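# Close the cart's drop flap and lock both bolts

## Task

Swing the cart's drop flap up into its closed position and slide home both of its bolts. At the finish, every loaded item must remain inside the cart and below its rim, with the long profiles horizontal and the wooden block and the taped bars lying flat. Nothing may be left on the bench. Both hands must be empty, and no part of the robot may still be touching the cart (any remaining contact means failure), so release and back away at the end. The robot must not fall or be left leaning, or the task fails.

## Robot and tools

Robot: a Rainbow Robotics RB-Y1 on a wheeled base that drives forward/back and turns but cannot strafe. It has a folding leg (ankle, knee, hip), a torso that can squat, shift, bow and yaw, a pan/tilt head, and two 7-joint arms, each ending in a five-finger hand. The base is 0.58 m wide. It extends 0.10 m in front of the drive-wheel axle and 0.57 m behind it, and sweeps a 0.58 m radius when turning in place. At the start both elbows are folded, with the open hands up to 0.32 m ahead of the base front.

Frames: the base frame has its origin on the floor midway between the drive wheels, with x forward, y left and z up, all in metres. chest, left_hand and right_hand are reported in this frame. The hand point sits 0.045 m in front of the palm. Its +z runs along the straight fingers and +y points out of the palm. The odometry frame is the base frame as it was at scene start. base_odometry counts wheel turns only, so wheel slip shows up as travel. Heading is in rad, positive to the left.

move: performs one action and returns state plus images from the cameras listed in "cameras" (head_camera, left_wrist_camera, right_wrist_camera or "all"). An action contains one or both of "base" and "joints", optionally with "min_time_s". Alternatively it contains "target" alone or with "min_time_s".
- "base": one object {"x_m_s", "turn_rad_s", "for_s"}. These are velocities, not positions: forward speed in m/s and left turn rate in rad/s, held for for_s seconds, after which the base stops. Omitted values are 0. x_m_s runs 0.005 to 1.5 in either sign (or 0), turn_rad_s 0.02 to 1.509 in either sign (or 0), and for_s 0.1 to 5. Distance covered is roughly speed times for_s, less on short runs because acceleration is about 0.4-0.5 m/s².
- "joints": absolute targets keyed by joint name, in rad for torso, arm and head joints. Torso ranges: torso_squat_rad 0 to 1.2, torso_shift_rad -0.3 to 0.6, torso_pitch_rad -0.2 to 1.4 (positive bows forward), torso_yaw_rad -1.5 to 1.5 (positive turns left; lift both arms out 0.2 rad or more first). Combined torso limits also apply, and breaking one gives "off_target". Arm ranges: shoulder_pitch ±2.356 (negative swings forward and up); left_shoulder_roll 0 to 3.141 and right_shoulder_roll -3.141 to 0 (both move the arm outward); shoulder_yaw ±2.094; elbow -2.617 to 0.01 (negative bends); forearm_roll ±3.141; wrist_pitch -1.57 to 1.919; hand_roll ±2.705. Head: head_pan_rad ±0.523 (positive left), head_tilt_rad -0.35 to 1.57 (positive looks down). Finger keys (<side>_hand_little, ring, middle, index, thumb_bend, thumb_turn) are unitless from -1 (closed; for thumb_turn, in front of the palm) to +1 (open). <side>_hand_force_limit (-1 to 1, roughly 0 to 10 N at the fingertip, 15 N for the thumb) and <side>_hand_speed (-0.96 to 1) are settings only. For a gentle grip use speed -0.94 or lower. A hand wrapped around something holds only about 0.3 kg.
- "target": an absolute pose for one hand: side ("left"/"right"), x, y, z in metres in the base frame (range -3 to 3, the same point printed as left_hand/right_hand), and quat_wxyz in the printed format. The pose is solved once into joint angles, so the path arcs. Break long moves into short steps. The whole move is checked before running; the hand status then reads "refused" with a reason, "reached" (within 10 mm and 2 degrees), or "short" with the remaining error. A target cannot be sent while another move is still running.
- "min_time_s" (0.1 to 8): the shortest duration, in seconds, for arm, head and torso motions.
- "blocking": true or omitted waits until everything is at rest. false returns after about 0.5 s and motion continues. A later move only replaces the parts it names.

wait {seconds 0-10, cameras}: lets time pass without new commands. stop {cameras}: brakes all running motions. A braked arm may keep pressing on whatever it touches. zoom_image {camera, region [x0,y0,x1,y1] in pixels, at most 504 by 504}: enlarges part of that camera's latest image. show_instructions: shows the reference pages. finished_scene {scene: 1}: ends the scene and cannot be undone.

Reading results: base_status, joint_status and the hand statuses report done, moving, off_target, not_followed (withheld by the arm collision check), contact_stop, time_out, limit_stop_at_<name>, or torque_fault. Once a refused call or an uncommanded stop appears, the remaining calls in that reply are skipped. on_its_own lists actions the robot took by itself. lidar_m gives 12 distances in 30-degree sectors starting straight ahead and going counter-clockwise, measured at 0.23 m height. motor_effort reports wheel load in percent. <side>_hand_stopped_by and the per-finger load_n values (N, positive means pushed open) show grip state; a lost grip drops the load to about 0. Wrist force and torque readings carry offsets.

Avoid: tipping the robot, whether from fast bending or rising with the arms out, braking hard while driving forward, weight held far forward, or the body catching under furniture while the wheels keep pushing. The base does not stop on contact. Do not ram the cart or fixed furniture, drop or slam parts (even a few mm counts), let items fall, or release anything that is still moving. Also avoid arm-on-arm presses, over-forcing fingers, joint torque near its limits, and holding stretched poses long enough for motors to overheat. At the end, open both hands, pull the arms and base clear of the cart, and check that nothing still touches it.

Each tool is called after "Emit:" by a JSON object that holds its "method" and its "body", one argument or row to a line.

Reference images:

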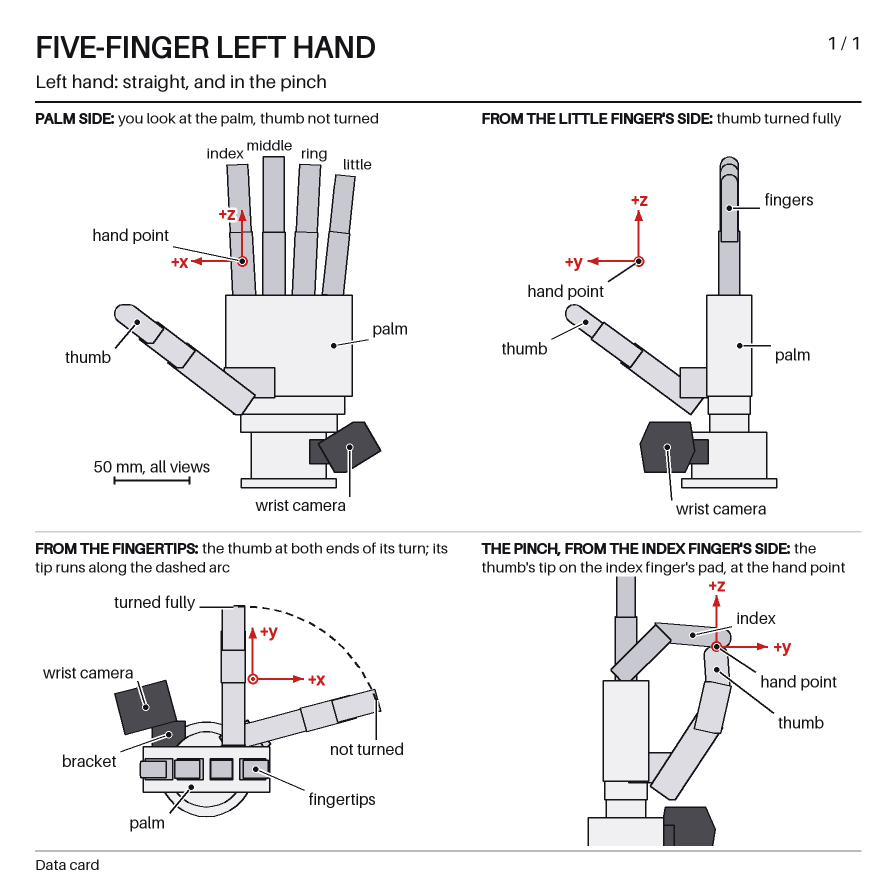

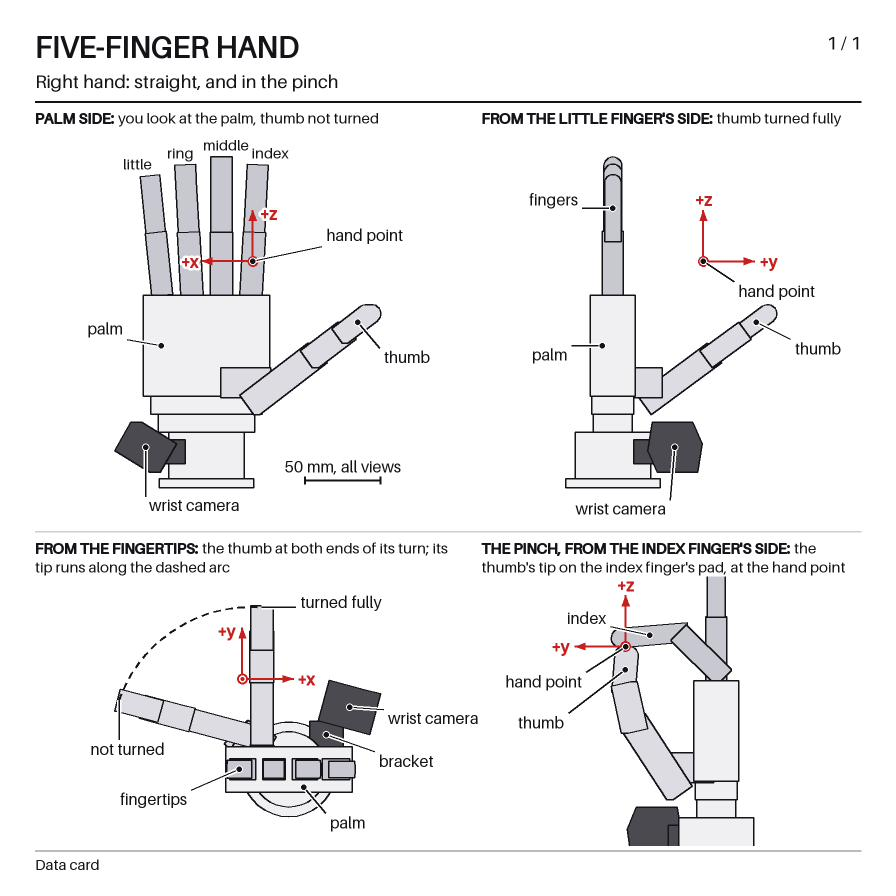

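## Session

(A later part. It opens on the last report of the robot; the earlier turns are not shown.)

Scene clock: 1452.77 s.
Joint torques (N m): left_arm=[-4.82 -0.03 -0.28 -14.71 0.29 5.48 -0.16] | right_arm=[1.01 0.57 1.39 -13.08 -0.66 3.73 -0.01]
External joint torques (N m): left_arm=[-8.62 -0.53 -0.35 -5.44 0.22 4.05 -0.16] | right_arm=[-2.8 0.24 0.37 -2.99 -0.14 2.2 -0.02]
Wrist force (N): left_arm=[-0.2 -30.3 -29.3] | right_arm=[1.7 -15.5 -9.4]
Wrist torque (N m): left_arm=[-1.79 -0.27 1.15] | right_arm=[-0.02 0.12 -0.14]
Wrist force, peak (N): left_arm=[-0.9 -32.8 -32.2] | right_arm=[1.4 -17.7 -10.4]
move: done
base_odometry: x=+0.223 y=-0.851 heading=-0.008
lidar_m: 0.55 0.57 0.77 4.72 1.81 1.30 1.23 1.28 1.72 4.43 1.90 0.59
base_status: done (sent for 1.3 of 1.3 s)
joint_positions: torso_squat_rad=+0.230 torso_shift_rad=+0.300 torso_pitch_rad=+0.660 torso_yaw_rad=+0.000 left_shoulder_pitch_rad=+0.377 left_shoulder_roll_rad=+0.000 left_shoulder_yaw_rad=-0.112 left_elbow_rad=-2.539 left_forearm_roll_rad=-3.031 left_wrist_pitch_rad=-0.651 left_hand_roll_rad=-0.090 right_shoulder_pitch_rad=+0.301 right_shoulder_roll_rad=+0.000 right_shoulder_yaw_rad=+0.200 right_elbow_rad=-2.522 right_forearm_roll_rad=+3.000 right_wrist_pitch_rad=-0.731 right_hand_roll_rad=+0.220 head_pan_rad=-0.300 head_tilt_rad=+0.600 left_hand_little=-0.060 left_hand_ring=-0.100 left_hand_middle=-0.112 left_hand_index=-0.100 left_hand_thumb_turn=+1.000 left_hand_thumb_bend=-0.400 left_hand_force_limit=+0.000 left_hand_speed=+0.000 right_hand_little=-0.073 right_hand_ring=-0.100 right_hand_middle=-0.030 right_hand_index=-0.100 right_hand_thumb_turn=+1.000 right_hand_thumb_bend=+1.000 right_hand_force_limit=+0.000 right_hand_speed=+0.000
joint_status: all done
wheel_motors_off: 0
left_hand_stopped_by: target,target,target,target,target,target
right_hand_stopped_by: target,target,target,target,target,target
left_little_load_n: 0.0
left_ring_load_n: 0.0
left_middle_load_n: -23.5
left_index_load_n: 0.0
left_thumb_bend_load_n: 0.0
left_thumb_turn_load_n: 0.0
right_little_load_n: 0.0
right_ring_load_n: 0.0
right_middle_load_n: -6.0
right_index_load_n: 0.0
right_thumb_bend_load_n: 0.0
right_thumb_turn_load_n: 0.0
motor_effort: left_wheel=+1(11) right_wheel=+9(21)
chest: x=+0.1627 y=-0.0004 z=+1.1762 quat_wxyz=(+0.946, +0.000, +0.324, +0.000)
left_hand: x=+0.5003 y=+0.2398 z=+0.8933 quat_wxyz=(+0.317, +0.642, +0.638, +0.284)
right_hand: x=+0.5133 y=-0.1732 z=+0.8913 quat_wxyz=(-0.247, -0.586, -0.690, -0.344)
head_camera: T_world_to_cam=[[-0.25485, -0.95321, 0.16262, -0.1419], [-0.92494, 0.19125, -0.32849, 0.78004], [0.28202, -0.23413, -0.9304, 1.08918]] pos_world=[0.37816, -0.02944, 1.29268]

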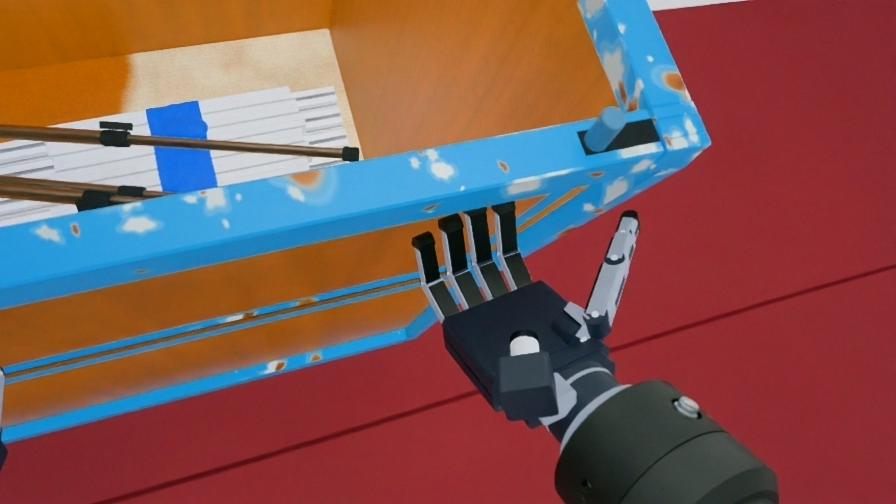

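Emit:
{"method": "move", "body": {
  "base": {"x_m_s":-0.006,"for_s":1.0},
  "cameras": ["head_camera","right_wrist_camera","left_wrist_camera"]
}}

Emit:
{"method": "zoom_image", "body": {
  "camera": "head_camera",
  "region": [520, 40, 760, 240]
}}

Scene clock: 1462.20 s.
Joint torques (N m): left_arm=[2.3 -0.28 -0.08 -10.99 0.3 1.99 -0.18] | right_arm=[1.77 0.15 1.83 -10.51 -0.61 1.62 0.1]
External joint torques (N m): left_arm=[-1.48 -0.77 -0.15 -1.71 0.23 0.56 -0.18] | right_arm=[-2.04 -0.18 0.81 -0.41 -0.09 0.09 0.09]
Wrist force (N): left_arm=[3.4 -12.2 -6.4] | right_arm=[-1.7 -5.3 -0.8]
Wrist torque (N m): left_arm=[-1.76 0.23 0.78] | right_arm=[-0.17 -0.12 0.08]
Wrist force, peak (N): left_arm=[-0.2 -30.8 -28.9] | right_arm=[1.4 -16.2 -9.3]
move: done
base_odometry: x=+0.217 y=-0.851 heading=-0.008
lidar_m: 0.56 0.59 0.78 4.75 1.81 1.30 1.23 1.27 1.70 4.41 1.92 0.59
base_status: done (sent for 1 of 1 s)
joint_positions: torso_squat_rad=+0.230 torso_shift_rad=+0.300 torso_pitch_rad=+0.660 torso_yaw_rad=+0.000 left_shoulder_pitch_rad=+0.375 left_shoulder_roll_rad=+0.000 left_shoulder_yaw_rad=-0.112 left_elbow_rad=-2.540 left_forearm_roll_rad=-3.031 left_wrist_pitch_rad=-0.650 left_hand_roll_rad=-0.090 right_shoulder_pitch_rad=+0.300 right_shoulder_roll_rad=+0.000 right_shoulder_yaw_rad=+0.200 right_elbow_rad=-2.523 right_forearm_roll_rad=+3.000 right_wrist_pitch_rad=-0.730 right_hand_roll_rad=+0.220 head_pan_rad=-0.300 head_tilt_rad=+0.600 left_hand_little=-0.060 left_hand_ring=-0.100 left_hand_middle=-0.108 left_hand_index=-0.100 left_hand_thumb_turn=+1.000 left_hand_thumb_bend=-0.400 left_hand_force_limit=+0.000 left_hand_speed=+0.000 right_hand_little=-0.073 right_hand_ring=-0.100 right_hand_middle=-0.030 right_hand_index=-0.100 right_hand_thumb_turn=+1.000 right_hand_thumb_bend=+1.000 right_hand_force_limit=+0.000 right_hand_speed=+0.000
joint_status: not commanded
wheel_motors_off: 0
left_hand_stopped_by: target,target,target,target,target,target
right_hand_stopped_by: target,target,target,target,target,target
left_little_load_n: 0.0
left_ring_load_n: 0.0
left_middle_load_n: -2.0
left_index_load_n: 0.0
left_thumb_bend_load_n: 0.0
left_thumb_turn_load_n: 0.0
right_little_load_n: 0.0
right_ring_load_n: 0.0
right_middle_load_n: 0.0
right_index_load_n: 0.0
right_thumb_bend_load_n: 0.0
right_thumb_turn_load_n: 0.0
motor_effort: left_wheel=-1(10) right_wheel=+3(5)
chest: x=+0.1631 y=-0.0004 z=+1.1761 quat_wxyz=(+0.946, +0.000, +0.324, +0.000)
left_hand: x=+0.5014 y=+0.2395 z=+0.8942 quat_wxyz=(+0.318, +0.642, +0.637, +0.284)
right_hand: x=+0.5138 y=-0.1732 z=+0.8916 quat_wxyz=(-0.248, -0.586, -0.690, -0.345)
pictures: head_camera, left_wrist_camera, right_wrist_camera
head_camera: T_world_to_cam=[[-0.25478, -0.95321, 0.16272, -0.14192], [-0.92509, 0.19126, -0.32807, 0.77985], [0.2816, -0.23411, -0.93053, 1.08921]] pos_world=[0.37856, -0.02944, 1.29248]
left_wrist_camera: T_world_to_cam=[[-0.58382, 0.25279, -0.77152, 0.92613], [-0.19042, 0.88115, 0.4328, -0.49312], [0.78924, 0.39959, -0.4663, 0.04359]] pos_world=[0.4124, 0.18297, 0.94828]
right_wrist_camera: T_world_to_cam=[[0.55422, 0.2861, 0.78165, -0.93036], [-0.09913, -0.9097, 0.40325, -0.47102], [0.82644, -0.30098, -0.47582, 0.06324]] pos_world=[0.41668, -0.14328, 0.94725]

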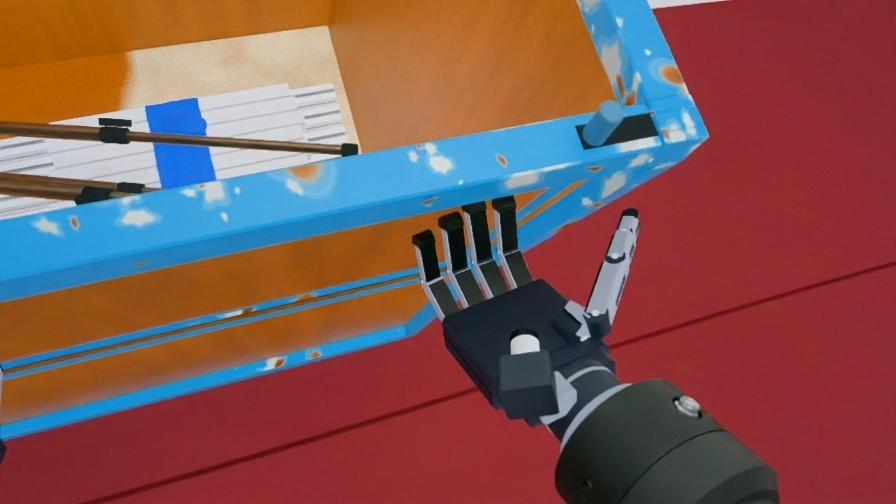

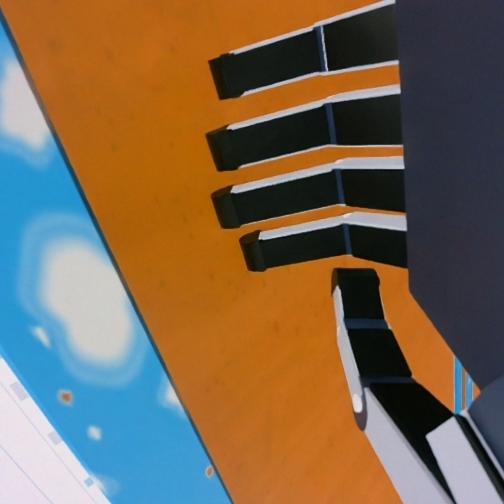

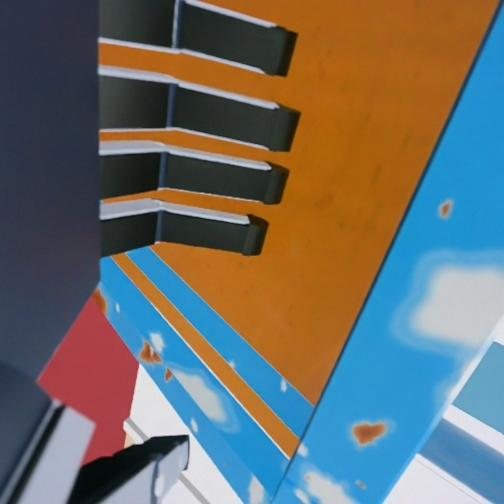

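Scaled by 2.100 from the camera's image (finer frame: 1280x720).

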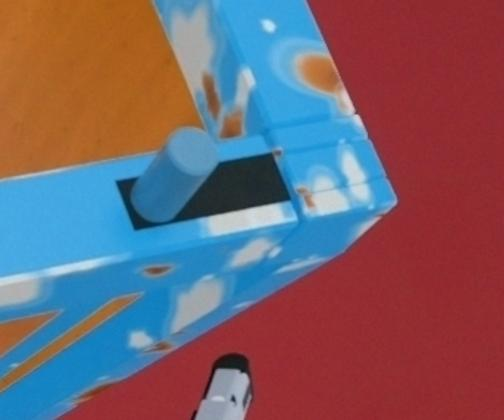

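Emit:
{"method": "move", "body": {
  "base": {"x_m_s":0.006,"for_s":1.0},
  "joints": {"left_hand_middle":-0.17,"left_hand_ring":-0.13,"right_hand_middle":-0.1},
  "cameras": ["head_camera"]
}}

Emit:
{"method": "zoom_image", "body": {
  "camera": "head_camera",
  "region": [520, 40, 760, 240]
}}

Scene clock: 1486.07 s.
Joint torques (N m): left_arm=[-2.07 -0.11 -0.15 -12.03 0.18 3.87 -0.21] | right_arm=[1.67 0.45 1.64 -10.51 -0.68 1.59 0.12]
External joint torques (N m): left_arm=[-5.86 -0.6 -0.22 -2.76 0.11 2.45 -0.2] | right_arm=[-2.14 0.12 0.62 -0.41 -0.16 0.06 0.11]
Wrist force (N): left_arm=[-0.3 -24.0 -28.2] | right_arm=[-0.9 -6.5 -1.9]
Wrist torque (N m): left_arm=[-1.74 0.04 0.81] | right_arm=[-0.08 -0.10 0.08]
Wrist force, peak (N): left_arm=[-1.3 -25.4 -30.8] | right_arm=[-1.5 -7.4 -1.2]
move: done
base_odometry: x=+0.223 y=-0.851 heading=-0.008
lidar_m: 0.56 0.58 0.77 4.73 1.82 1.30 1.24 1.27 1.71 4.43 1.90 0.59
base_status: done (sent for 1 of 1 s)
joint_positions: torso_squat_rad=+0.230 torso_shift_rad=+0.300 torso_pitch_rad=+0.660 torso_yaw_rad=+0.000 left_shoulder_pitch_rad=+0.377 left_shoulder_roll_rad=+0.000 left_shoulder_yaw_rad=-0.112 left_elbow_rad=-2.539 left_forearm_roll_rad=-3.031 left_wrist_pitch_rad=-0.651 left_hand_roll_rad=-0.090 right_shoulder_pitch_rad=+0.300 right_shoulder_roll_rad=+0.000 right_shoulder_yaw_rad=+0.200 right_elbow_rad=-2.523 right_forearm_roll_rad=+3.000 right_wrist_pitch_rad=-0.730 right_hand_roll_rad=+0.220 head_pan_rad=-0.300 head_tilt_rad=+0.600 left_hand_little=-0.060 left_hand_ring=-0.130 left_hand_middle=-0.172 left_hand_index=-0.101 left_hand_thumb_turn=+1.000 left_hand_thumb_bend=-0.400 left_hand_force_limit=+0.000 left_hand_speed=+0.000 right_hand_little=-0.073 right_hand_ring=-0.100 right_hand_middle=-0.100 right_hand_index=-0.100 right_hand_thumb_turn=+1.000 right_hand_thumb_bend=+1.000 right_hand_force_limit=+0.000 right_hand_speed=+0.000
joint_status: all done
wheel_motors_off: 0
left_hand_stopped_by: target,target,target,target,target,target
right_hand_stopped_by: target,target,target,target,target,target
left_little_load_n: 0.0
left_ring_load_n: 0.0
left_middle_load_n: -10.0
left_index_load_n: -13.5
left_thumb_bend_load_n: 0.0
left_thumb_turn_load_n: 0.0
right_little_load_n: 0.5
right_ring_load_n: 0.0
right_middle_load_n: -0.5
right_index_load_n: 0.0
right_thumb_bend_load_n: 0.0
right_thumb_turn_load_n: 0.0
motor_effort: left_wheel=+1(10) right_wheel=+3(15)
chest: x=+0.1628 y=-0.0004 z=+1.1762 quat_wxyz=(+0.946, +0.000, +0.324, +0.000)
left_hand: x=+0.5008 y=+0.2397 z=+0.8938 quat_wxyz=(+0.318, +0.642, +0.637, +0.284)
right_hand: x=+0.5137 y=-0.1732 z=+0.8918 quat_wxyz=(-0.248, -0.586, -0.690, -0.345)
head_camera: T_world_to_cam=[[-0.25492, -0.95319, 0.1626, -0.14183], [-0.92496, 0.19135, -0.32838, 0.78], [0.2819, -0.23412, -0.93044, 1.08925]] pos_world=[0.37826, -0.02944, 1.29268]

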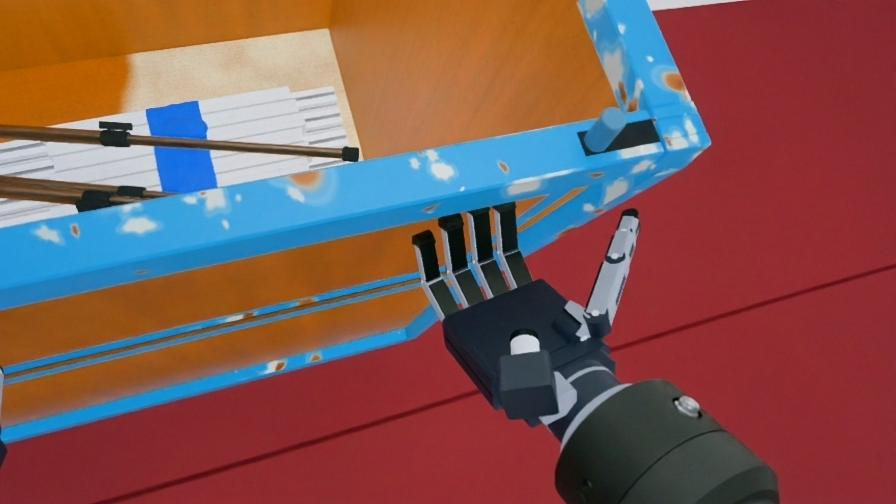

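Scaled by 2.100 from the camera's image (finer frame: 1280x720).

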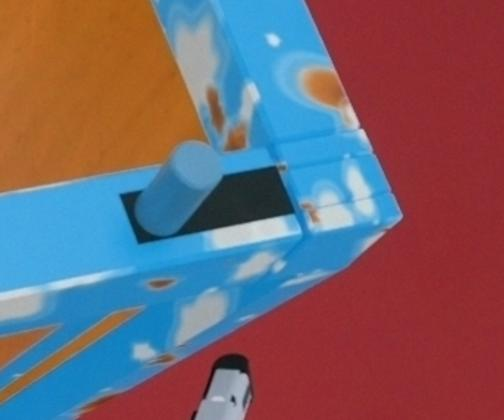

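Emit:
{"method": "move", "body": {
  "base": {"x_m_s":-0.02,"for_s":2.0},
  "joints": {"left_shoulder_pitch_rad":0.175,"left_elbow_rad":-2.520,"left_wrist_pitch_rad":-0.836},
  "min_time_s": 2.0,
  "cameras": ["left_wrist_camera"]
}}

Scene clock: 1549.97 s.
Joint torques (N m): left_arm=[-0.24 -0.74 -1.5 -11.28 0.54 2.32 -0.23] | right_arm=[2.28 0.37 2.09 -10.34 -0.55 1.45 0.11]
External joint torques (N m): left_arm=[-1.87 -0.54 -1.17 -1.89 0.39 0.92 -0.22] | right_arm=[-1.53 0.04 1.07 -0.24 -0.03 -0.09 0.1]
Wrist force (N): left_arm=[2.5 -12.7 -6.2] | right_arm=[-1.9 -5.0 -0.8]
Wrist torque (N m): left_arm=[-1.78 0.24 0.72] | right_arm=[-0.11 -0.06 0.09]
Wrist force, peak (N): left_arm=[13.5 -50.4 -33.1] | right_arm=[-1.5 -7.8 -1.3]
move: done
base_odometry: x=+0.183 y=-0.850 heading=-0.008
lidar_m: 0.59 0.62 0.83 4.87 1.76 1.26 1.20 1.23 1.67 4.30 1.96 0.63
base_status: done (sent for 2 of 2 s)
joint_positions: torso_squat_rad=+0.230 torso_shift_rad=+0.300 torso_pitch_rad=+0.660 torso_yaw_rad=+0.000 left_shoulder_pitch_rad=+0.176 left_shoulder_roll_rad=+0.000 left_shoulder_yaw_rad=-0.112 left_elbow_rad=-2.520 left_forearm_roll_rad=-3.031 left_wrist_pitch_rad=-0.836 left_hand_roll_rad=-0.090 right_shoulder_pitch_rad=+0.300 right_shoulder_roll_rad=+0.000 right_shoulder_yaw_rad=+0.200 right_elbow_rad=-2.523 right_forearm_roll_rad=+3.000 right_wrist_pitch_rad=-0.730 right_hand_roll_rad=+0.220 head_pan_rad=-0.300 head_tilt_rad=+0.600 left_hand_little=-0.060 left_hand_ring=-0.130 left_hand_middle=-0.170 left_hand_index=-0.100 left_hand_thumb_turn=+1.000 left_hand_thumb_bend=-0.400 left_hand_force_limit=+0.000 left_hand_speed=+0.000 right_hand_little=-0.073 right_hand_ring=-0.100 right_hand_middle=-0.100 right_hand_index=-0.100 right_hand_thumb_turn=+1.000 right_hand_thumb_bend=+1.000 right_hand_force_limit=+0.000 right_hand_speed=+0.000
joint_status: all done
wheel_motors_off: 0
left_hand_stopped_by: target,target,target,target,target,target
right_hand_stopped_by: target,target,target,target,target,target
left_little_load_n: 0.0
left_ring_load_n: 0.0
left_middle_load_n: 0.0
left_index_load_n: -1.5
left_thumb_bend_load_n: 0.0
left_thumb_turn_load_n: 0.0
right_little_load_n: 0.0
right_ring_load_n: 0.0
right_middle_load_n: 0.0
right_index_load_n: 0.0
right_thumb_bend_load_n: 0.0
right_thumb_turn_load_n: 0.0
motor_effort: left_wheel=+6(12) right_wheel=-1(9)
chest: x=+0.1631 y=-0.0004 z=+1.1761 quat_wxyz=(+0.946, +0.000, +0.324, +0.000)
left_hand: x=+0.5389 y=+0.2023 z=+0.8953 quat_wxyz=(+0.337, +0.662, +0.620, +0.253)
right_hand: x=+0.5139 y=-0.1732 z=+0.8916 quat_wxyz=(-0.248, -0.586, -0.690, -0.345)
left_wrist_camera: T_world_to_cam=[[-0.57645, 0.26721, -0.77221, 0.95202], [-0.11285, 0.90993, 0.39911, -0.47121], [0.80931, 0.31721, -0.49438, 0.06036]] pos_world=[0.44676, 0.15524, 0.95307]

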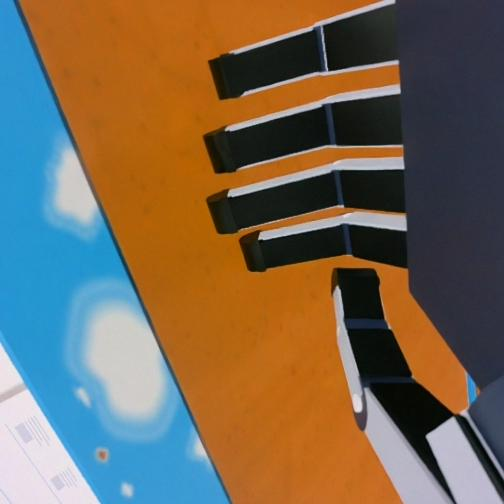

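Emit:
{"method": "move", "body": {
  "base": {"x_m_s":-0.02,"for_s":2.0},
  "joints": {"left_shoulder_pitch_rad":-0.015,"left_shoulder_yaw_rad":-0.03,"left_elbow_rad":-2.473,"left_wrist_pitch_rad":-0.975},
  "min_time_s": 2.3,
  "cameras": ["left_wrist_camera"]
}}

Scene clock: 1558.30 s.
Joint torques (N m): left_arm=[-1.68 -0.61 1.55 -9.25 0.09 1.62 -0.13] | right_arm=[2.14 0.29 1.71 -9.97 -0.91 1.3 0.23]
External joint torques (N m): left_arm=[-1.19 -0.39 1.73 0.09 -0.06 0.22 -0.12] | right_arm=[-1.67 -0.04 0.69 0.13 -0.38 -0.23 0.22]
Wrist force (N): left_arm=[0.8 -11.5 -7.3] | right_arm=[-1.8 -5.3 -0.5]
Wrist torque (N m): left_arm=[-1.79 0.25 0.71] | right_arm=[-0.19 -0.09 0.08]
Wrist force, peak (N): left_arm=[2.6 -17.5 -6.1] | right_arm=[-2.1 -5.8 -1.0]
move: done
base_odometry: x=+0.143 y=-0.850 heading=-0.008
lidar_m: 0.64 0.66 0.88 4.99 1.70 1.22 1.15 1.19 1.61 4.17 2.02 0.67
base_status: done (sent for 2 of 2 s)
joint_positions: torso_squat_rad=+0.230 torso_shift_rad=+0.300 torso_pitch_rad=+0.660 torso_yaw_rad=+0.000 left_shoulder_pitch_rad=-0.015 left_shoulder_roll_rad=+0.000 left_shoulder_yaw_rad=-0.030 left_elbow_rad=-2.473 left_forearm_roll_rad=-3.031 left_wrist_pitch_rad=-0.975 left_hand_roll_rad=-0.090 right_shoulder_pitch_rad=+0.300 right_shoulder_roll_rad=+0.000 right_shoulder_yaw_rad=+0.200 right_elbow_rad=-2.523 right_forearm_roll_rad=+3.000 right_wrist_pitch_rad=-0.730 right_hand_roll_rad=+0.220 head_pan_rad=-0.300 head_tilt_rad=+0.600 left_hand_little=-0.060 left_hand_ring=-0.130 left_hand_middle=-0.170 left_hand_index=-0.100 left_hand_thumb_turn=+1.000 left_hand_thumb_bend=-0.400 left_hand_force_limit=+0.000 left_hand_speed=+0.000 right_hand_little=-0.073 right_hand_ring=-0.100 right_hand_middle=-0.100 right_hand_index=-0.100 right_hand_thumb_turn=+1.000 right_hand_thumb_bend=+1.000 right_hand_force_limit=+0.000 right_hand_speed=+0.000
joint_status: all done
wheel_motors_off: 0
left_hand_stopped_by: target,target,target,target,target,target
right_hand_stopped_by: target,target,target,target,target,target
left_little_load_n: 0.0
left_ring_load_n: 0.0
left_middle_load_n: 0.0
left_index_load_n: -3.5
left_thumb_bend_load_n: 0.0
left_thumb_turn_load_n: 0.0
right_little_load_n: 0.0
right_ring_load_n: 0.0
right_middle_load_n: 0.0
right_index_load_n: 0.0
right_thumb_bend_load_n: 0.0
right_thumb_turn_load_n: 0.0
motor_effort: left_wheel=+6(14) right_wheel=+0(20)
chest: x=+0.1631 y=-0.0005 z=+1.1761 quat_wxyz=(+0.946, +0.000, +0.324, +0.000)
left_hand: x=+0.5760 y=+0.2058 z=+0.8987 quat_wxyz=(+0.329, +0.670, +0.614, +0.257)
right_hand: x=+0.5139 y=-0.1732 z=+0.8917 quat_wxyz=(-0.248, -0.586, -0.690, -0.345)
left_wrist_camera: T_world_to_cam=[[-0.57703, 0.29193, -0.76277, 0.96188], [-0.09978, 0.90174, 0.42061, -0.49677], [0.81061, 0.31881, -0.4912, 0.02696]] pos_world=[0.48361, 0.15856, 0.95588]

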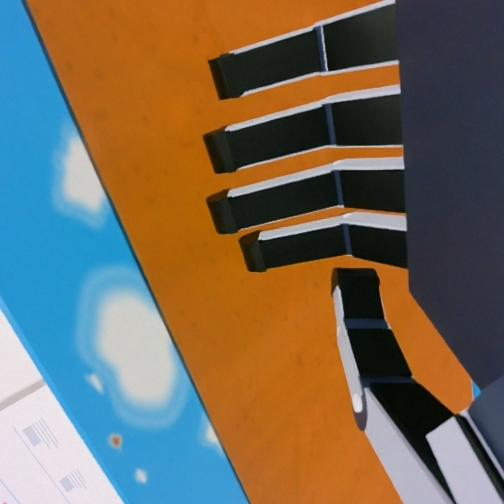

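Emit:
{"method": "move", "body": {
  "base": {"x_m_s":-0.02,"for_s":2.0},
  "joints": {"left_shoulder_pitch_rad":-0.20,"left_shoulder_yaw_rad":-0.02,"left_elbow_rad":-2.398,"left_wrist_pitch_rad":-1.083},
  "min_time_s": 2.3
}}

Emit:
{"method": "move", "body": {
  "base": {"x_m_s":-0.02,"for_s":2.0},
  "joints": {"left_shoulder_pitch_rad":-0.363,"left_shoulder_yaw_rad":-0.01,"left_elbow_rad":-2.305,"left_wrist_pitch_rad":-1.153},
  "min_time_s": 2.3,
  "cameras": ["left_wrist_camera","head_camera"]
}}

Scene clock: 1564.47 s.
Joint torques (N m): left_arm=[-4.24 -1.26 0.88 -8.88 0.5 1.67 -0.11] | right_arm=[2.71 -0.08 2.07 -10.39 -0.72 1.36 0.01]
External joint torques (N m): left_arm=[-1.36 -0.68 1.3 0.32 0.31 0.28 -0.1] | right_arm=[-1.1 -0.41 1.05 -0.3 -0.2 -0.18 0.01]
Wrist force (N): left_arm=[1.2 -11.9 -8.6] | right_arm=[-1.3 -5.2 -0.7]
Wrist torque (N m): left_arm=[-1.76 0.27 0.71] | right_arm=[-0.15 -0.14 0.09]
Wrist force, peak (N): left_arm=[4.5 -17.4 -8.3] | right_arm=[-1.5 -6.0 -0.9]
move: done
base_odometry: x=+0.103 y=-0.850 heading=-0.008
lidar_m: 0.68 0.71 0.94 4.84 1.65 1.19 1.12 1.14 1.55 4.02 2.08 0.70
base_status: done (sent for 2 of 2 s)
joint_positions: torso_squat_rad=+0.230 torso_shift_rad=+0.300 torso_pitch_rad=+0.660 torso_yaw_rad=+0.000 left_shoulder_pitch_rad=-0.199 left_shoulder_roll_rad=+0.000 left_shoulder_yaw_rad=-0.020 left_elbow_rad=-2.398 left_forearm_roll_rad=-3.031 left_wrist_pitch_rad=-1.083 left_hand_roll_rad=-0.090 right_shoulder_pitch_rad=+0.300 right_shoulder_roll_rad=+0.000 right_shoulder_yaw_rad=+0.200 right_elbow_rad=-2.523 right_forearm_roll_rad=+3.000 right_wrist_pitch_rad=-0.730 right_hand_roll_rad=+0.220 head_pan_rad=-0.300 head_tilt_rad=+0.600 left_hand_little=-0.060 left_hand_ring=-0.130 left_hand_middle=-0.170 left_hand_index=-0.101 left_hand_thumb_turn=+1.000 left_hand_thumb_bend=-0.400 left_hand_force_limit=+0.000 left_hand_speed=+0.000 right_hand_little=-0.073 right_hand_ring=-0.100 right_hand_middle=-0.100 right_hand_index=-0.100 right_hand_thumb_turn=+1.000 right_hand_thumb_bend=+1.000 right_hand_force_limit=+0.000 right_hand_speed=+0.000
joint_status: all done
wheel_motors_off: 0
left_hand_stopped_by: target,target,target,target,target,target
right_hand_stopped_by: target,target,target,target,target,target
left_little_load_n: 0.0
left_ring_load_n: 0.0
left_middle_load_n: 0.0
left_index_load_n: -4.5
left_thumb_bend_load_n: 0.0
left_thumb_turn_load_n: -0.5
right_little_load_n: 0.0
right_ring_load_n: 0.0
right_middle_load_n: 0.0
right_index_load_n: 0.0
right_thumb_bend_load_n: 0.0
right_thumb_turn_load_n: 0.0
motor_effort: left_wheel=+2(15) right_wheel=+2(18)
chest: x=+0.1631 y=-0.0005 z=+1.1761 quat_wxyz=(+0.946, +0.000, +0.324, +0.000)
left_hand: x=+0.6122 y=+0.1753 z=+0.9017 quat_wxyz=(+0.341, +0.686, +0.597, +0.238)
right_hand: x=+0.5139 y=-0.1732 z=+0.8917 quat_wxyz=(-0.248, -0.586, -0.690, -0.345)
pictures: none

Scene clock: 1567.07 s.
Joint torques (N m): left_arm=[-7.17 -1.32 0.5 -9.12 0.54 1.75 0.01] | right_arm=[2.83 0.42 1.67 -10.03 -0.44 1.49 0.04]
External joint torques (N m): left_arm=[-2.06 -0.5 1.09 -0.06 0.31 0.38 0.02] | right_arm=[-0.97 0.09 0.66 0.06 0.08 -0.05 0.03]
Wrist force (N): left_arm=[1.5 -12.4 -9.5] | right_arm=[-1.7 -5.2 -0.8]
Wrist torque (N m): left_arm=[-1.73 0.23 0.72] | right_arm=[-0.18 -0.10 0.07]
Wrist force, peak (N): left_arm=[4.2 -17.8 -8.5] | right_arm=[-2.3 -5.5 -1.3]
move: done
base_odometry: x=+0.063 y=-0.849 heading=-0.008
lidar_m: 0.71 0.75 0.99 4.69 1.59 1.15 1.07 1.11 1.50 3.87 2.14 0.74
base_status: done (sent for 2 of 2 s)
joint_positions: torso_squat_rad=+0.230 torso_shift_rad=+0.300 torso_pitch_rad=+0.660 torso_yaw_rad=+0.000 left_shoulder_pitch_rad=-0.362 left_shoulder_roll_rad=+0.000 left_shoulder_yaw_rad=-0.010 left_elbow_rad=-2.305 left_forearm_roll_rad=-3.031 left_wrist_pitch_rad=-1.153 left_hand_roll_rad=-0.090 right_shoulder_pitch_rad=+0.300 right_shoulder_roll_rad=+0.000 right_shoulder_yaw_rad=+0.200 right_elbow_rad=-2.523 right_forearm_roll_rad=+3.000 right_wrist_pitch_rad=-0.730 right_hand_roll_rad=+0.220 head_pan_rad=-0.300 head_tilt_rad=+0.600 left_hand_little=-0.060 left_hand_ring=-0.130 left_hand_middle=-0.170 left_hand_index=-0.101 left_hand_thumb_turn=+1.000 left_hand_thumb_bend=-0.400 left_hand_force_limit=+0.000 left_hand_speed=+0.000 right_hand_little=-0.073 right_hand_ring=-0.100 right_hand_middle=-0.100 right_hand_index=-0.100 right_hand_thumb_turn=+1.000 right_hand_thumb_bend=+1.000 right_hand_force_limit=+0.000 right_hand_speed=+0.000
joint_status: all done
wheel_motors_off: 0
left_hand_stopped_by: target,target,target,target,target,target
right_hand_stopped_by: target,target,target,target,target,target
left_little_load_n: 0.0
left_ring_load_n: 0.0
left_middle_load_n: 0.0
left_index_load_n: -4.5
left_thumb_bend_load_n: 0.0
left_thumb_turn_load_n: 0.0
right_little_load_n: 0.0
right_ring_load_n: 0.0
right_middle_load_n: 0.0
right_index_load_n: 0.5
right_thumb_bend_load_n: 0.0
right_thumb_turn_load_n: 0.0
motor_effort: left_wheel=+0(18) right_wheel=+5(16)
chest: x=+0.1631 y=-0.0005 z=+1.1761 quat_wxyz=(+0.946, +0.000, +0.324, +0.000)
left_hand: x=+0.6451 y=+0.1474 z=+0.9037 quat_wxyz=(+0.348, +0.700, +0.583, +0.223)
right_hand: x=+0.5139 y=-0.1732 z=+0.8917 quat_wxyz=(-0.248, -0.586, -0.690, -0.345)
pictures: head_camera, left_wrist_camera
head_camera: T_world_to_cam=[[-0.25487, -0.95319, 0.16269, -0.14184], [-0.92506, 0.19136, -0.32808, 0.77987], [0.2816, -0.23411, -0.93054, 1.08921]] pos_world=[0.37856, -0.02944, 1.29248]
left_wrist_camera: T_world_to_cam=[[-0.55515, 0.32947, -0.76372, 1.00383], [0.00648, 0.91989, 0.39213, -0.48477], [0.83173, 0.21274, -0.51281, 0.01365]] pos_world=[0.54906, 0.11231, 0.96373]

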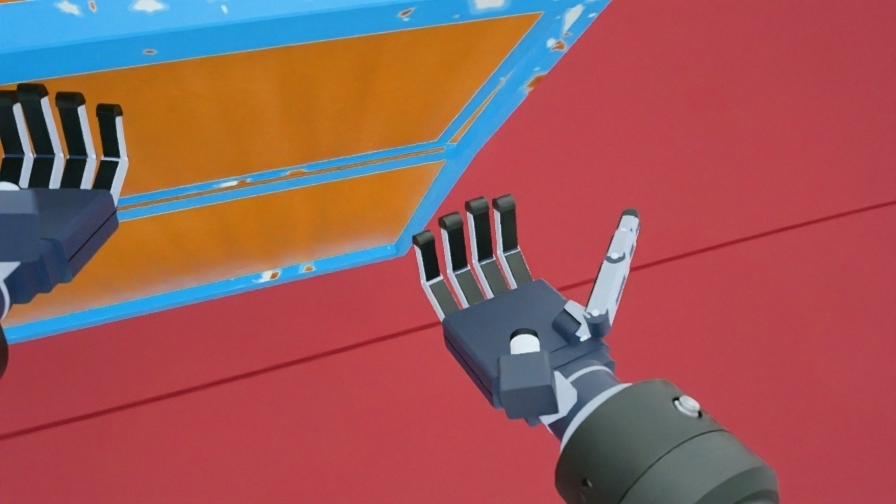

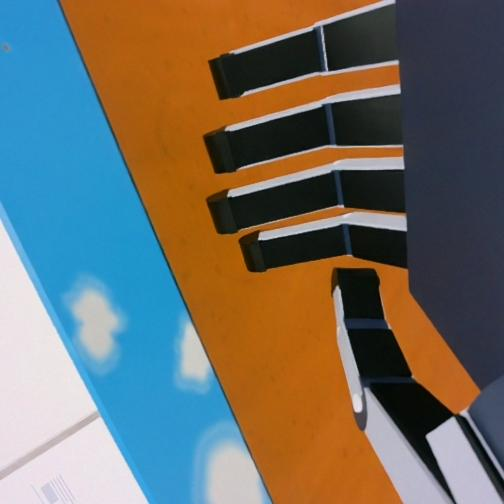

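Emit:
{"method": "move", "body": {
  "base": {"x_m_s":-0.02,"for_s":2.0},
  "joints": {"left_shoulder_pitch_rad":-0.512,"left_shoulder_yaw_rad":0.12,"left_elbow_rad":-2.197,"left_wrist_pitch_rad":-1.190,"head_tilt_rad":0.45},
  "min_time_s": 2.3,
  "cameras": ["left_wrist_camera","head_camera"]
}}

Scene clock: 1574.53 s.
Joint torques (N m): left_arm=[-8.75 0.01 1.92 -9.22 -0.49 2 0] | right_arm=[2.13 0.31 2.18 -10.16 -0.76 1.19 0.09]
External joint torques (N m): left_arm=[-1.63 -0.22 2.41 -0.23 -0.7 0.64 0] | right_arm=[-1.68 -0.02 1.16 -0.06 -0.24 -0.34 0.08]
Wrist force (N): left_arm=[-0.3 -12.7 -7.9] | right_arm=[-1.9 -5.3 -0.9]
Wrist torque (N m): left_arm=[-1.72 0.18 0.72] | right_arm=[-0.18 -0.07 0.06]
Wrist force, peak (N): left_arm=[-2.4 -17.4 -6.8] | right_arm=[-1.7 -5.9 -0.9]
move: done
base_odometry: x=+0.023 y=-0.849 heading=-0.009
lidar_m: 0.75 0.79 1.04 4.54 1.53 1.10 1.04 1.07 1.44 3.73 2.20 0.79
base_status: done (sent for 2 of 2 s)
joint_positions: torso_squat_rad=+0.230 torso_shift_rad=+0.300 torso_pitch_rad=+0.660 torso_yaw_rad=+0.000 left_shoulder_pitch_rad=-0.511 left_shoulder_roll_rad=+0.000 left_shoulder_yaw_rad=+0.119 left_elbow_rad=-2.197 left_forearm_roll_rad=-3.031 left_wrist_pitch_rad=-1.190 left_hand_roll_rad=-0.090 right_shoulder_pitch_rad=+0.300 right_shoulder_roll_rad=+0.000 right_shoulder_yaw_rad=+0.200 right_elbow_rad=-2.523 right_forearm_roll_rad=+3.000 right_wrist_pitch_rad=-0.730 right_hand_roll_rad=+0.220 head_pan_rad=-0.300 head_tilt_rad=+0.450 left_hand_little=-0.060 left_hand_ring=-0.130 left_hand_middle=-0.170 left_hand_index=-0.100 left_hand_thumb_turn=+1.000 left_hand_thumb_bend=-0.400 left_hand_force_limit=+0.000 left_hand_speed=+0.000 right_hand_little=-0.073 right_hand_ring=-0.100 right_hand_middle=-0.100 right_hand_index=-0.100 right_hand_thumb_turn=+1.000 right_hand_thumb_bend=+1.000 right_hand_force_limit=+0.000 right_hand_speed=+0.000
joint_status: all done
wheel_motors_off: 0
left_hand_stopped_by: target,target,target,target,target,target
right_hand_stopped_by: target,target,target,target,target,target
left_little_load_n: 0.0
left_ring_load_n: 0.0
left_middle_load_n: 0.0
left_index_load_n: -3.5
left_thumb_bend_load_n: 0.0
left_thumb_turn_load_n: 0.0
right_little_load_n: 0.0
right_ring_load_n: 0.0
right_middle_load_n: 0.0
right_index_load_n: 0.0
right_thumb_bend_load_n: 0.0
right_thumb_turn_load_n: 0.0
motor_effort: left_wheel=-2(23) right_wheel=+6(11)
chest: x=+0.1631 y=-0.0005 z=+1.1761 quat_wxyz=(+0.946, +0.000, +0.324, +0.000)
left_hand: x=+0.6833 y=+0.1831 z=+0.9030 quat_wxyz=(+0.333, +0.681, +0.608, +0.237)
right_hand: x=+0.5139 y=-0.1733 z=+0.8917 quat_wxyz=(-0.248, -0.586, -0.690, -0.345)
pictures: head_camera, left_wrist_camera
head_camera: T_world_to_cam=[[-0.25216, -0.95441, 0.15974, -0.13878], [-0.87293, 0.15311, -0.46319, 0.94245], [0.41762, -0.25624, -0.87174, 0.97035]] pos_world=[0.38247, -0.02811, 1.3046]
left_wrist_camera: T_world_to_cam=[[-0.58426, 0.29797, -0.75489, 1.03042], [-0.05796, 0.91246, 0.40503, -0.48381], [0.80949, 0.2804, -0.51585, -0.02059]] pos_world=[0.59066, 0.1402, 0.96319]

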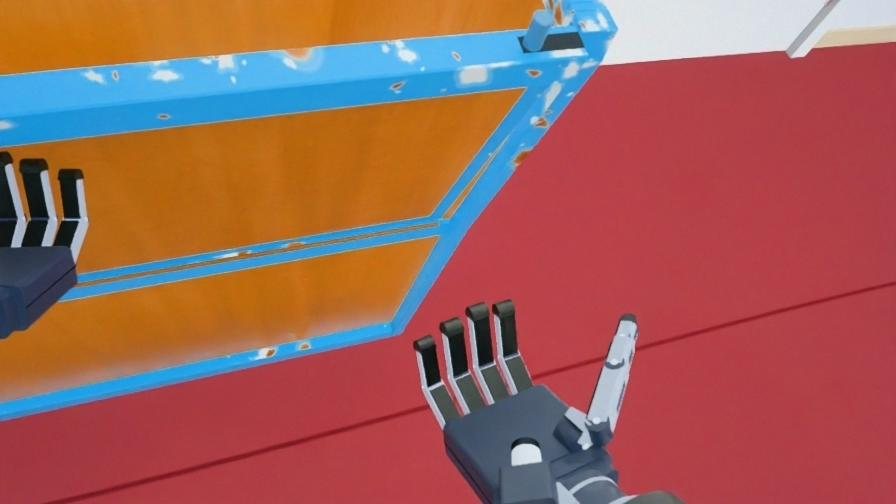

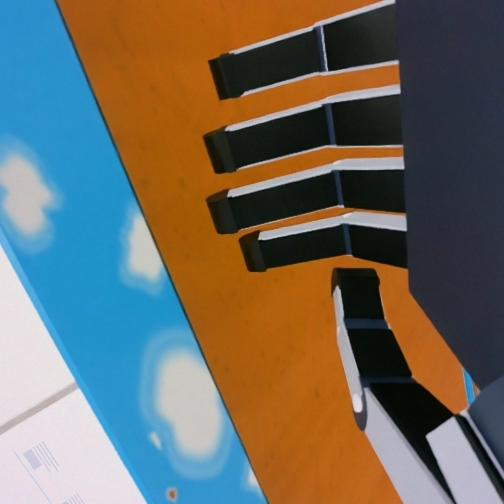

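Emit:
{"method": "move", "body": {
  "base": {"x_m_s":-0.02,"for_s":2.5},
  "joints": {"left_shoulder_pitch_rad":-0.680,"left_shoulder_yaw_rad":0.19,"left_elbow_rad":-2.045,"left_wrist_pitch_rad":-1.205},
  "min_time_s": 2.8
}}

Emit:
{"method": "move", "body": {
  "base": {"x_m_s":-0.02,"for_s":2.5},
  "joints": {"left_shoulder_pitch_rad":-0.838,"left_shoulder_yaw_rad":0.25,"left_elbow_rad":-1.870,"left_wrist_pitch_rad":-1.187,"head_tilt_rad":0.4},
  "min_time_s": 2.8,
  "cameras": ["left_wrist_camera","head_camera"]
}}

Scene clock: 1611.83 s.
Joint torques (N m): left_arm=[-11.96 1.17 2.11 -9.58 -0.34 2.23 -0.02] | right_arm=[2.46 0.19 1.84 -10.18 -0.44 1.38 0.14]
External joint torques (N m): left_arm=[-2.37 0.35 2.85 -0.62 -0.6 0.89 -0.02] | right_arm=[-1.35 -0.14 0.82 -0.08 0.08 -0.16 0.13]
Wrist force (N): left_arm=[-0.9 -14.1 -8.2] | right_arm=[-1.7 -5.1 -0.6]
Wrist torque (N m): left_arm=[-1.72 0.12 0.76] | right_arm=[-0.14 -0.10 0.09]
Wrist force, peak (N): left_arm=[5.3 -17.7 -9.4] | right_arm=[-1.9 -5.8 -0.7]
move: done
base_odometry: x=-0.027 y=-0.849 heading=-0.009
lidar_m: 0.81 0.83 1.11 4.35 1.45 1.05 0.98 1.02 1.37 3.56 2.27 0.83
base_status: done (sent for 2.5 of 2.5 s)
joint_positions: torso_squat_rad=+0.230 torso_shift_rad=+0.300 torso_pitch_rad=+0.660 torso_yaw_rad=+0.000 left_shoulder_pitch_rad=-0.679 left_shoulder_roll_rad=+0.000 left_shoulder_yaw_rad=+0.189 left_elbow_rad=-2.045 left_forearm_roll_rad=-3.031 left_wrist_pitch_rad=-1.205 left_hand_roll_rad=-0.090 right_shoulder_pitch_rad=+0.300 right_shoulder_roll_rad=+0.000 right_shoulder_yaw_rad=+0.200 right_elbow_rad=-2.523 right_forearm_roll_rad=+3.000 right_wrist_pitch_rad=-0.730 right_hand_roll_rad=+0.220 head_pan_rad=-0.300 head_tilt_rad=+0.450 left_hand_little=-0.060 left_hand_ring=-0.130 left_hand_middle=-0.170 left_hand_index=-0.100 left_hand_thumb_turn=+1.000 left_hand_thumb_bend=-0.400 left_hand_force_limit=+0.000 left_hand_speed=+0.000 right_hand_little=-0.073 right_hand_ring=-0.100 right_hand_middle=-0.100 right_hand_index=-0.100 right_hand_thumb_turn=+1.000 right_hand_thumb_bend=+1.000 right_hand_force_limit=+0.000 right_hand_speed=+0.000
joint_status: all done
wheel_motors_off: 0
left_hand_stopped_by: target,target,target,target,target,target
right_hand_stopped_by: target,target,target,target,target,target
left_little_load_n: 0.0
left_ring_load_n: 0.0
left_middle_load_n: 0.0
left_index_load_n: -3.5
left_thumb_bend_load_n: 0.0
left_thumb_turn_load_n: 0.5
right_little_load_n: 0.0
right_ring_load_n: 0.0
right_middle_load_n: 0.0
right_index_load_n: 0.0
right_thumb_bend_load_n: 0.0
right_thumb_turn_load_n: 0.0
motor_effort: left_wheel=-3(24) right_wheel=+9(10)
chest: x=+0.1631 y=-0.0005 z=+1.1761 quat_wxyz=(+0.946, +0.000, +0.324, +0.000)
left_hand: x=+0.7246 y=+0.1809 z=+0.9016 quat_wxyz=(+0.335, +0.675, +0.617, +0.228)
right_hand: x=+0.5139 y=-0.1733 z=+0.8917 quat_wxyz=(-0.248, -0.586, -0.690, -0.345)
pictures: none

Scene clock: 1614.93 s.
Joint torques (N m): left_arm=[-16.96 2.05 0.99 -11.81 0.14 3.79 0.01] | right_arm=[2.78 0.44 1.54 -10.22 -0.52 1.1 0.14]
External joint torques (N m): left_arm=[-5 0.68 2.08 -2.83 -0.17 2.47 0.01] | right_arm=[-1.03 0.11 0.52 -0.12 0.01 -0.43 0.13]
Wrist force (N): left_arm=[-0.4 -18.7 -6.3] | right_arm=[-2.0 -5.5 -0.7]
Wrist torque (N m): left_arm=[-1.66 0.20 0.76] | right_arm=[-0.21 -0.04 0.07]
Wrist force, peak (N): left_arm=[-0.8 -21.0 -8.6] | right_arm=[-2.1 -5.8 -0.2]
move: done
base_odometry: x=-0.077 y=-0.848 heading=-0.010
lidar_m: 0.86 0.89 1.17 4.16 1.40 1.00 0.94 0.96 1.29 3.33 2.34 1.66
base_status: done (sent for 2.5 of 2.5 s)
joint_positions: torso_squat_rad=+0.230 torso_shift_rad=+0.300 torso_pitch_rad=+0.660 torso_yaw_rad=+0.000 left_shoulder_pitch_rad=-0.837 left_shoulder_roll_rad=+0.000 left_shoulder_yaw_rad=+0.249 left_elbow_rad=-1.869 left_forearm_roll_rad=-3.031 left_wrist_pitch_rad=-1.188 left_hand_roll_rad=-0.090 right_shoulder_pitch_rad=+0.300 right_shoulder_roll_rad=+0.000 right_shoulder_yaw_rad=+0.200 right_elbow_rad=-2.523 right_forearm_roll_rad=+3.000 right_wrist_pitch_rad=-0.730 right_hand_roll_rad=+0.220 head_pan_rad=-0.300 head_tilt_rad=+0.400 left_hand_little=-0.060 left_hand_ring=-0.130 left_hand_middle=-0.170 left_hand_index=-0.100 left_hand_thumb_turn=+1.000 left_hand_thumb_bend=-0.400 left_hand_force_limit=+0.000 left_hand_speed=+0.000 right_hand_little=-0.073 right_hand_ring=-0.100 right_hand_middle=-0.100 right_hand_index=-0.100 right_hand_thumb_turn=+1.000 right_hand_thumb_bend=+1.000 right_hand_force_limit=+0.000 right_hand_speed=+0.000
joint_status: all done
wheel_motors_off: 0
left_hand_stopped_by: target,target,target,target,target,target
right_hand_stopped_by: target,target,target,target,target,target
left_little_load_n: 0.0
left_ring_load_n: 0.0
left_middle_load_n: 0.0
left_index_load_n: 1.0
left_thumb_bend_load_n: 0.0
left_thumb_turn_load_n: 0.0
right_little_load_n: 0.0
right_ring_load_n: 0.0
right_middle_load_n: 0.0
right_index_load_n: 0.0
right_thumb_bend_load_n: 0.0
right_thumb_turn_load_n: 0.0
motor_effort: left_wheel=-2(23) right_wheel=+8(9)
chest: x=+0.1632 y=-0.0005 z=+1.1760 quat_wxyz=(+0.946, +0.000, +0.324, +0.000)
left_hand: x=+0.7644 y=+0.1713 z=+0.8975 quat_wxyz=(+0.341, +0.669, +0.625, +0.214)
right_hand: x=+0.5140 y=-0.1733 z=+0.8916 quat_wxyz=(-0.248, -0.586, -0.690, -0.345)
pictures: head_camera, left_wrist_camera
head_camera: T_world_to_cam=[[-0.25111, -0.95483, 0.15892, -0.13798], [-0.85117, 0.13963, -0.50598, 0.99241], [0.46094, -0.26232, -0.84778, 0.92543]] pos_world=[0.38349, -0.02757, 1.30863]
left_wrist_camera: T_world_to_cam=[[-0.61046, 0.2462, -0.75282, 1.10424], [-0.06358, 0.93217, 0.35641, -0.42157], [0.78949, 0.26544, -0.55339, -0.03413]] pos_world=[0.67423, 0.13017, 0.96265]

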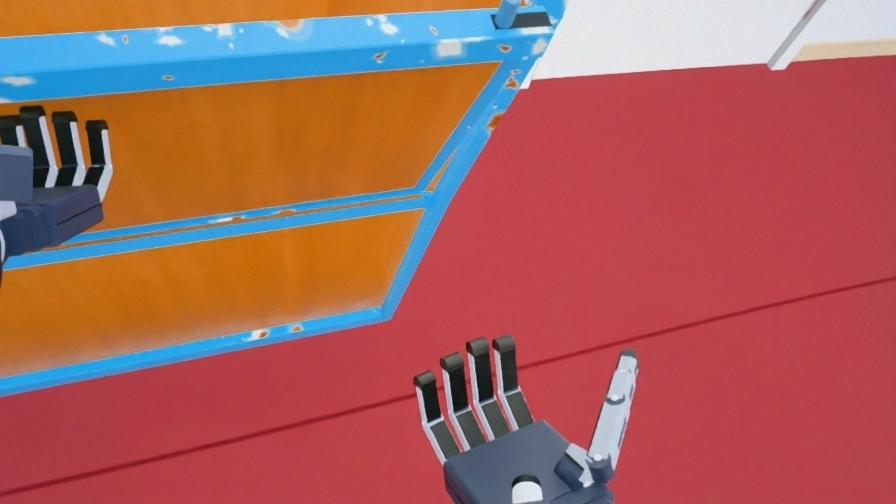

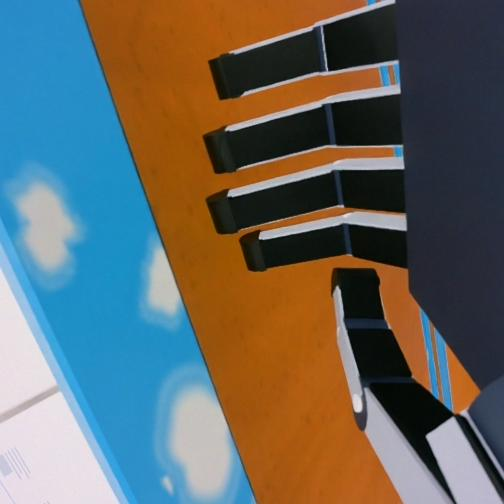

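Emit:
{"method": "move", "body": {
  "joints": {"left_shoulder_pitch_rad":-0.948,"left_elbow_rad":-1.752,"left_wrist_pitch_rad":-1.180},
  "min_time_s": 3,
  "cameras": ["head_camera"]
}}

Scene clock: 1623.63 s.
Joint torques (N m): left_arm=[-18.35 2.27 -2.58 -10.35 1.18 2.86 -0.17] | right_arm=[2.54 0.29 1.95 -10.06 -0.81 1.16 0.17]
External joint torques (N m): left_arm=[-4.71 0.91 -1.3 -1.37 0.84 1.55 -0.16] | right_arm=[-1.26 -0.04 0.93 0.04 -0.29 -0.38 0.16]
Wrist force (N): left_arm=[4.7 -15.4 -7.5] | right_arm=[-1.8 -5.0 -0.5]
Wrist torque (N m): left_arm=[-1.68 0.27 0.70] | right_arm=[-0.14 -0.09 0.08]
Wrist force, peak (N): left_arm=[6.1 -19.1 -9.1] | right_arm=[-1.9 -5.9 -0.4]
move: done
base_odometry: x=-0.077 y=-0.848 heading=-0.010
lidar_m: 0.86 0.89 1.17 4.15 1.38 0.99 0.94 0.97 1.31 3.34 2.35 1.66
base_status: not commanded
joint_positions: torso_squat_rad=+0.230 torso_shift_rad=+0.300 torso_pitch_rad=+0.660 torso_yaw_rad=+0.000 left_shoulder_pitch_rad=-0.947 left_shoulder_roll_rad=+0.000 left_shoulder_yaw_rad=+0.250 left_elbow_rad=-1.752 left_forearm_roll_rad=-3.031 left_wrist_pitch_rad=-1.180 left_hand_roll_rad=-0.090 right_shoulder_pitch_rad=+0.300 right_shoulder_roll_rad=+0.000 right_shoulder_yaw_rad=+0.200 right_elbow_rad=-2.523 right_forearm_roll_rad=+3.000 right_wrist_pitch_rad=-0.730 right_hand_roll_rad=+0.220 head_pan_rad=-0.300 head_tilt_rad=+0.400 left_hand_little=-0.060 left_hand_ring=-0.130 left_hand_middle=-0.170 left_hand_index=-0.100 left_hand_thumb_turn=+1.000 left_hand_thumb_bend=-0.400 left_hand_force_limit=+0.000 left_hand_speed=+0.000 right_hand_little=-0.073 right_hand_ring=-0.100 right_hand_middle=-0.100 right_hand_index=-0.100 right_hand_thumb_turn=+1.000 right_hand_thumb_bend=+1.000 right_hand_force_limit=+0.000 right_hand_speed=+0.000
joint_status: all done
wheel_motors_off: 0
left_hand_stopped_by: target,target,target,target,target,target
right_hand_stopped_by: target,target,target,target,target,target
left_little_load_n: 0.0
left_ring_load_n: 0.0
left_middle_load_n: 0.0
left_index_load_n: -1.5
left_thumb_bend_load_n: 0.0
left_thumb_turn_load_n: 0.0
right_little_load_n: 0.0
right_ring_load_n: 0.0
right_middle_load_n: 0.0
right_index_load_n: 0.0
right_thumb_bend_load_n: 0.0
right_thumb_turn_load_n: 0.0
motor_effort: left_wheel=-2(2) right_wheel=+8(10)
chest: x=+0.1632 y=-0.0005 z=+1.1760 quat_wxyz=(+0.946, +0.000, +0.324, +0.000)
left_hand: x=+0.7896 y=+0.1413 z=+0.9019 quat_wxyz=(+0.349, +0.679, +0.614, +0.199)
right_hand: x=+0.5140 y=-0.1732 z=+0.8916 quat_wxyz=(-0.248, -0.586, -0.690, -0.345)
head_camera: T_world_to_cam=[[-0.25111, -0.95483, 0.15892, -0.13798], [-0.85117, 0.13963, -0.50598, 0.99241], [0.46094, -0.26232, -0.84778, 0.92543]] pos_world=[0.38349, -0.02757, 1.30863]

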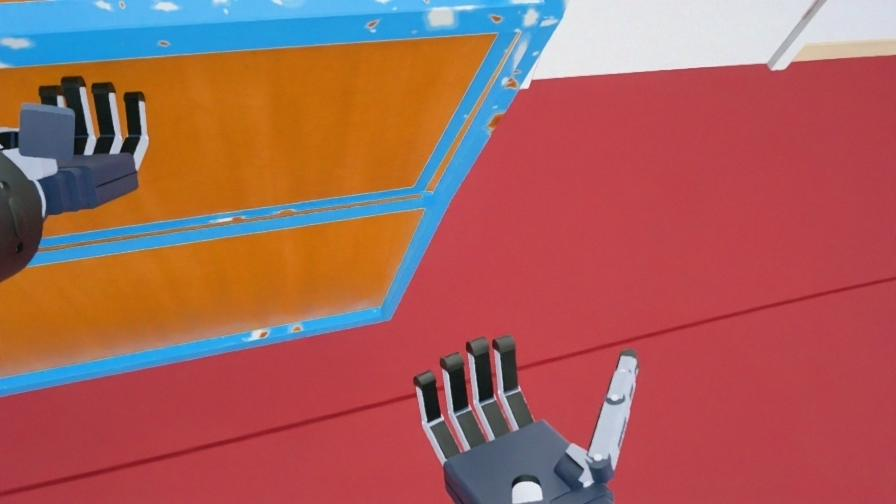

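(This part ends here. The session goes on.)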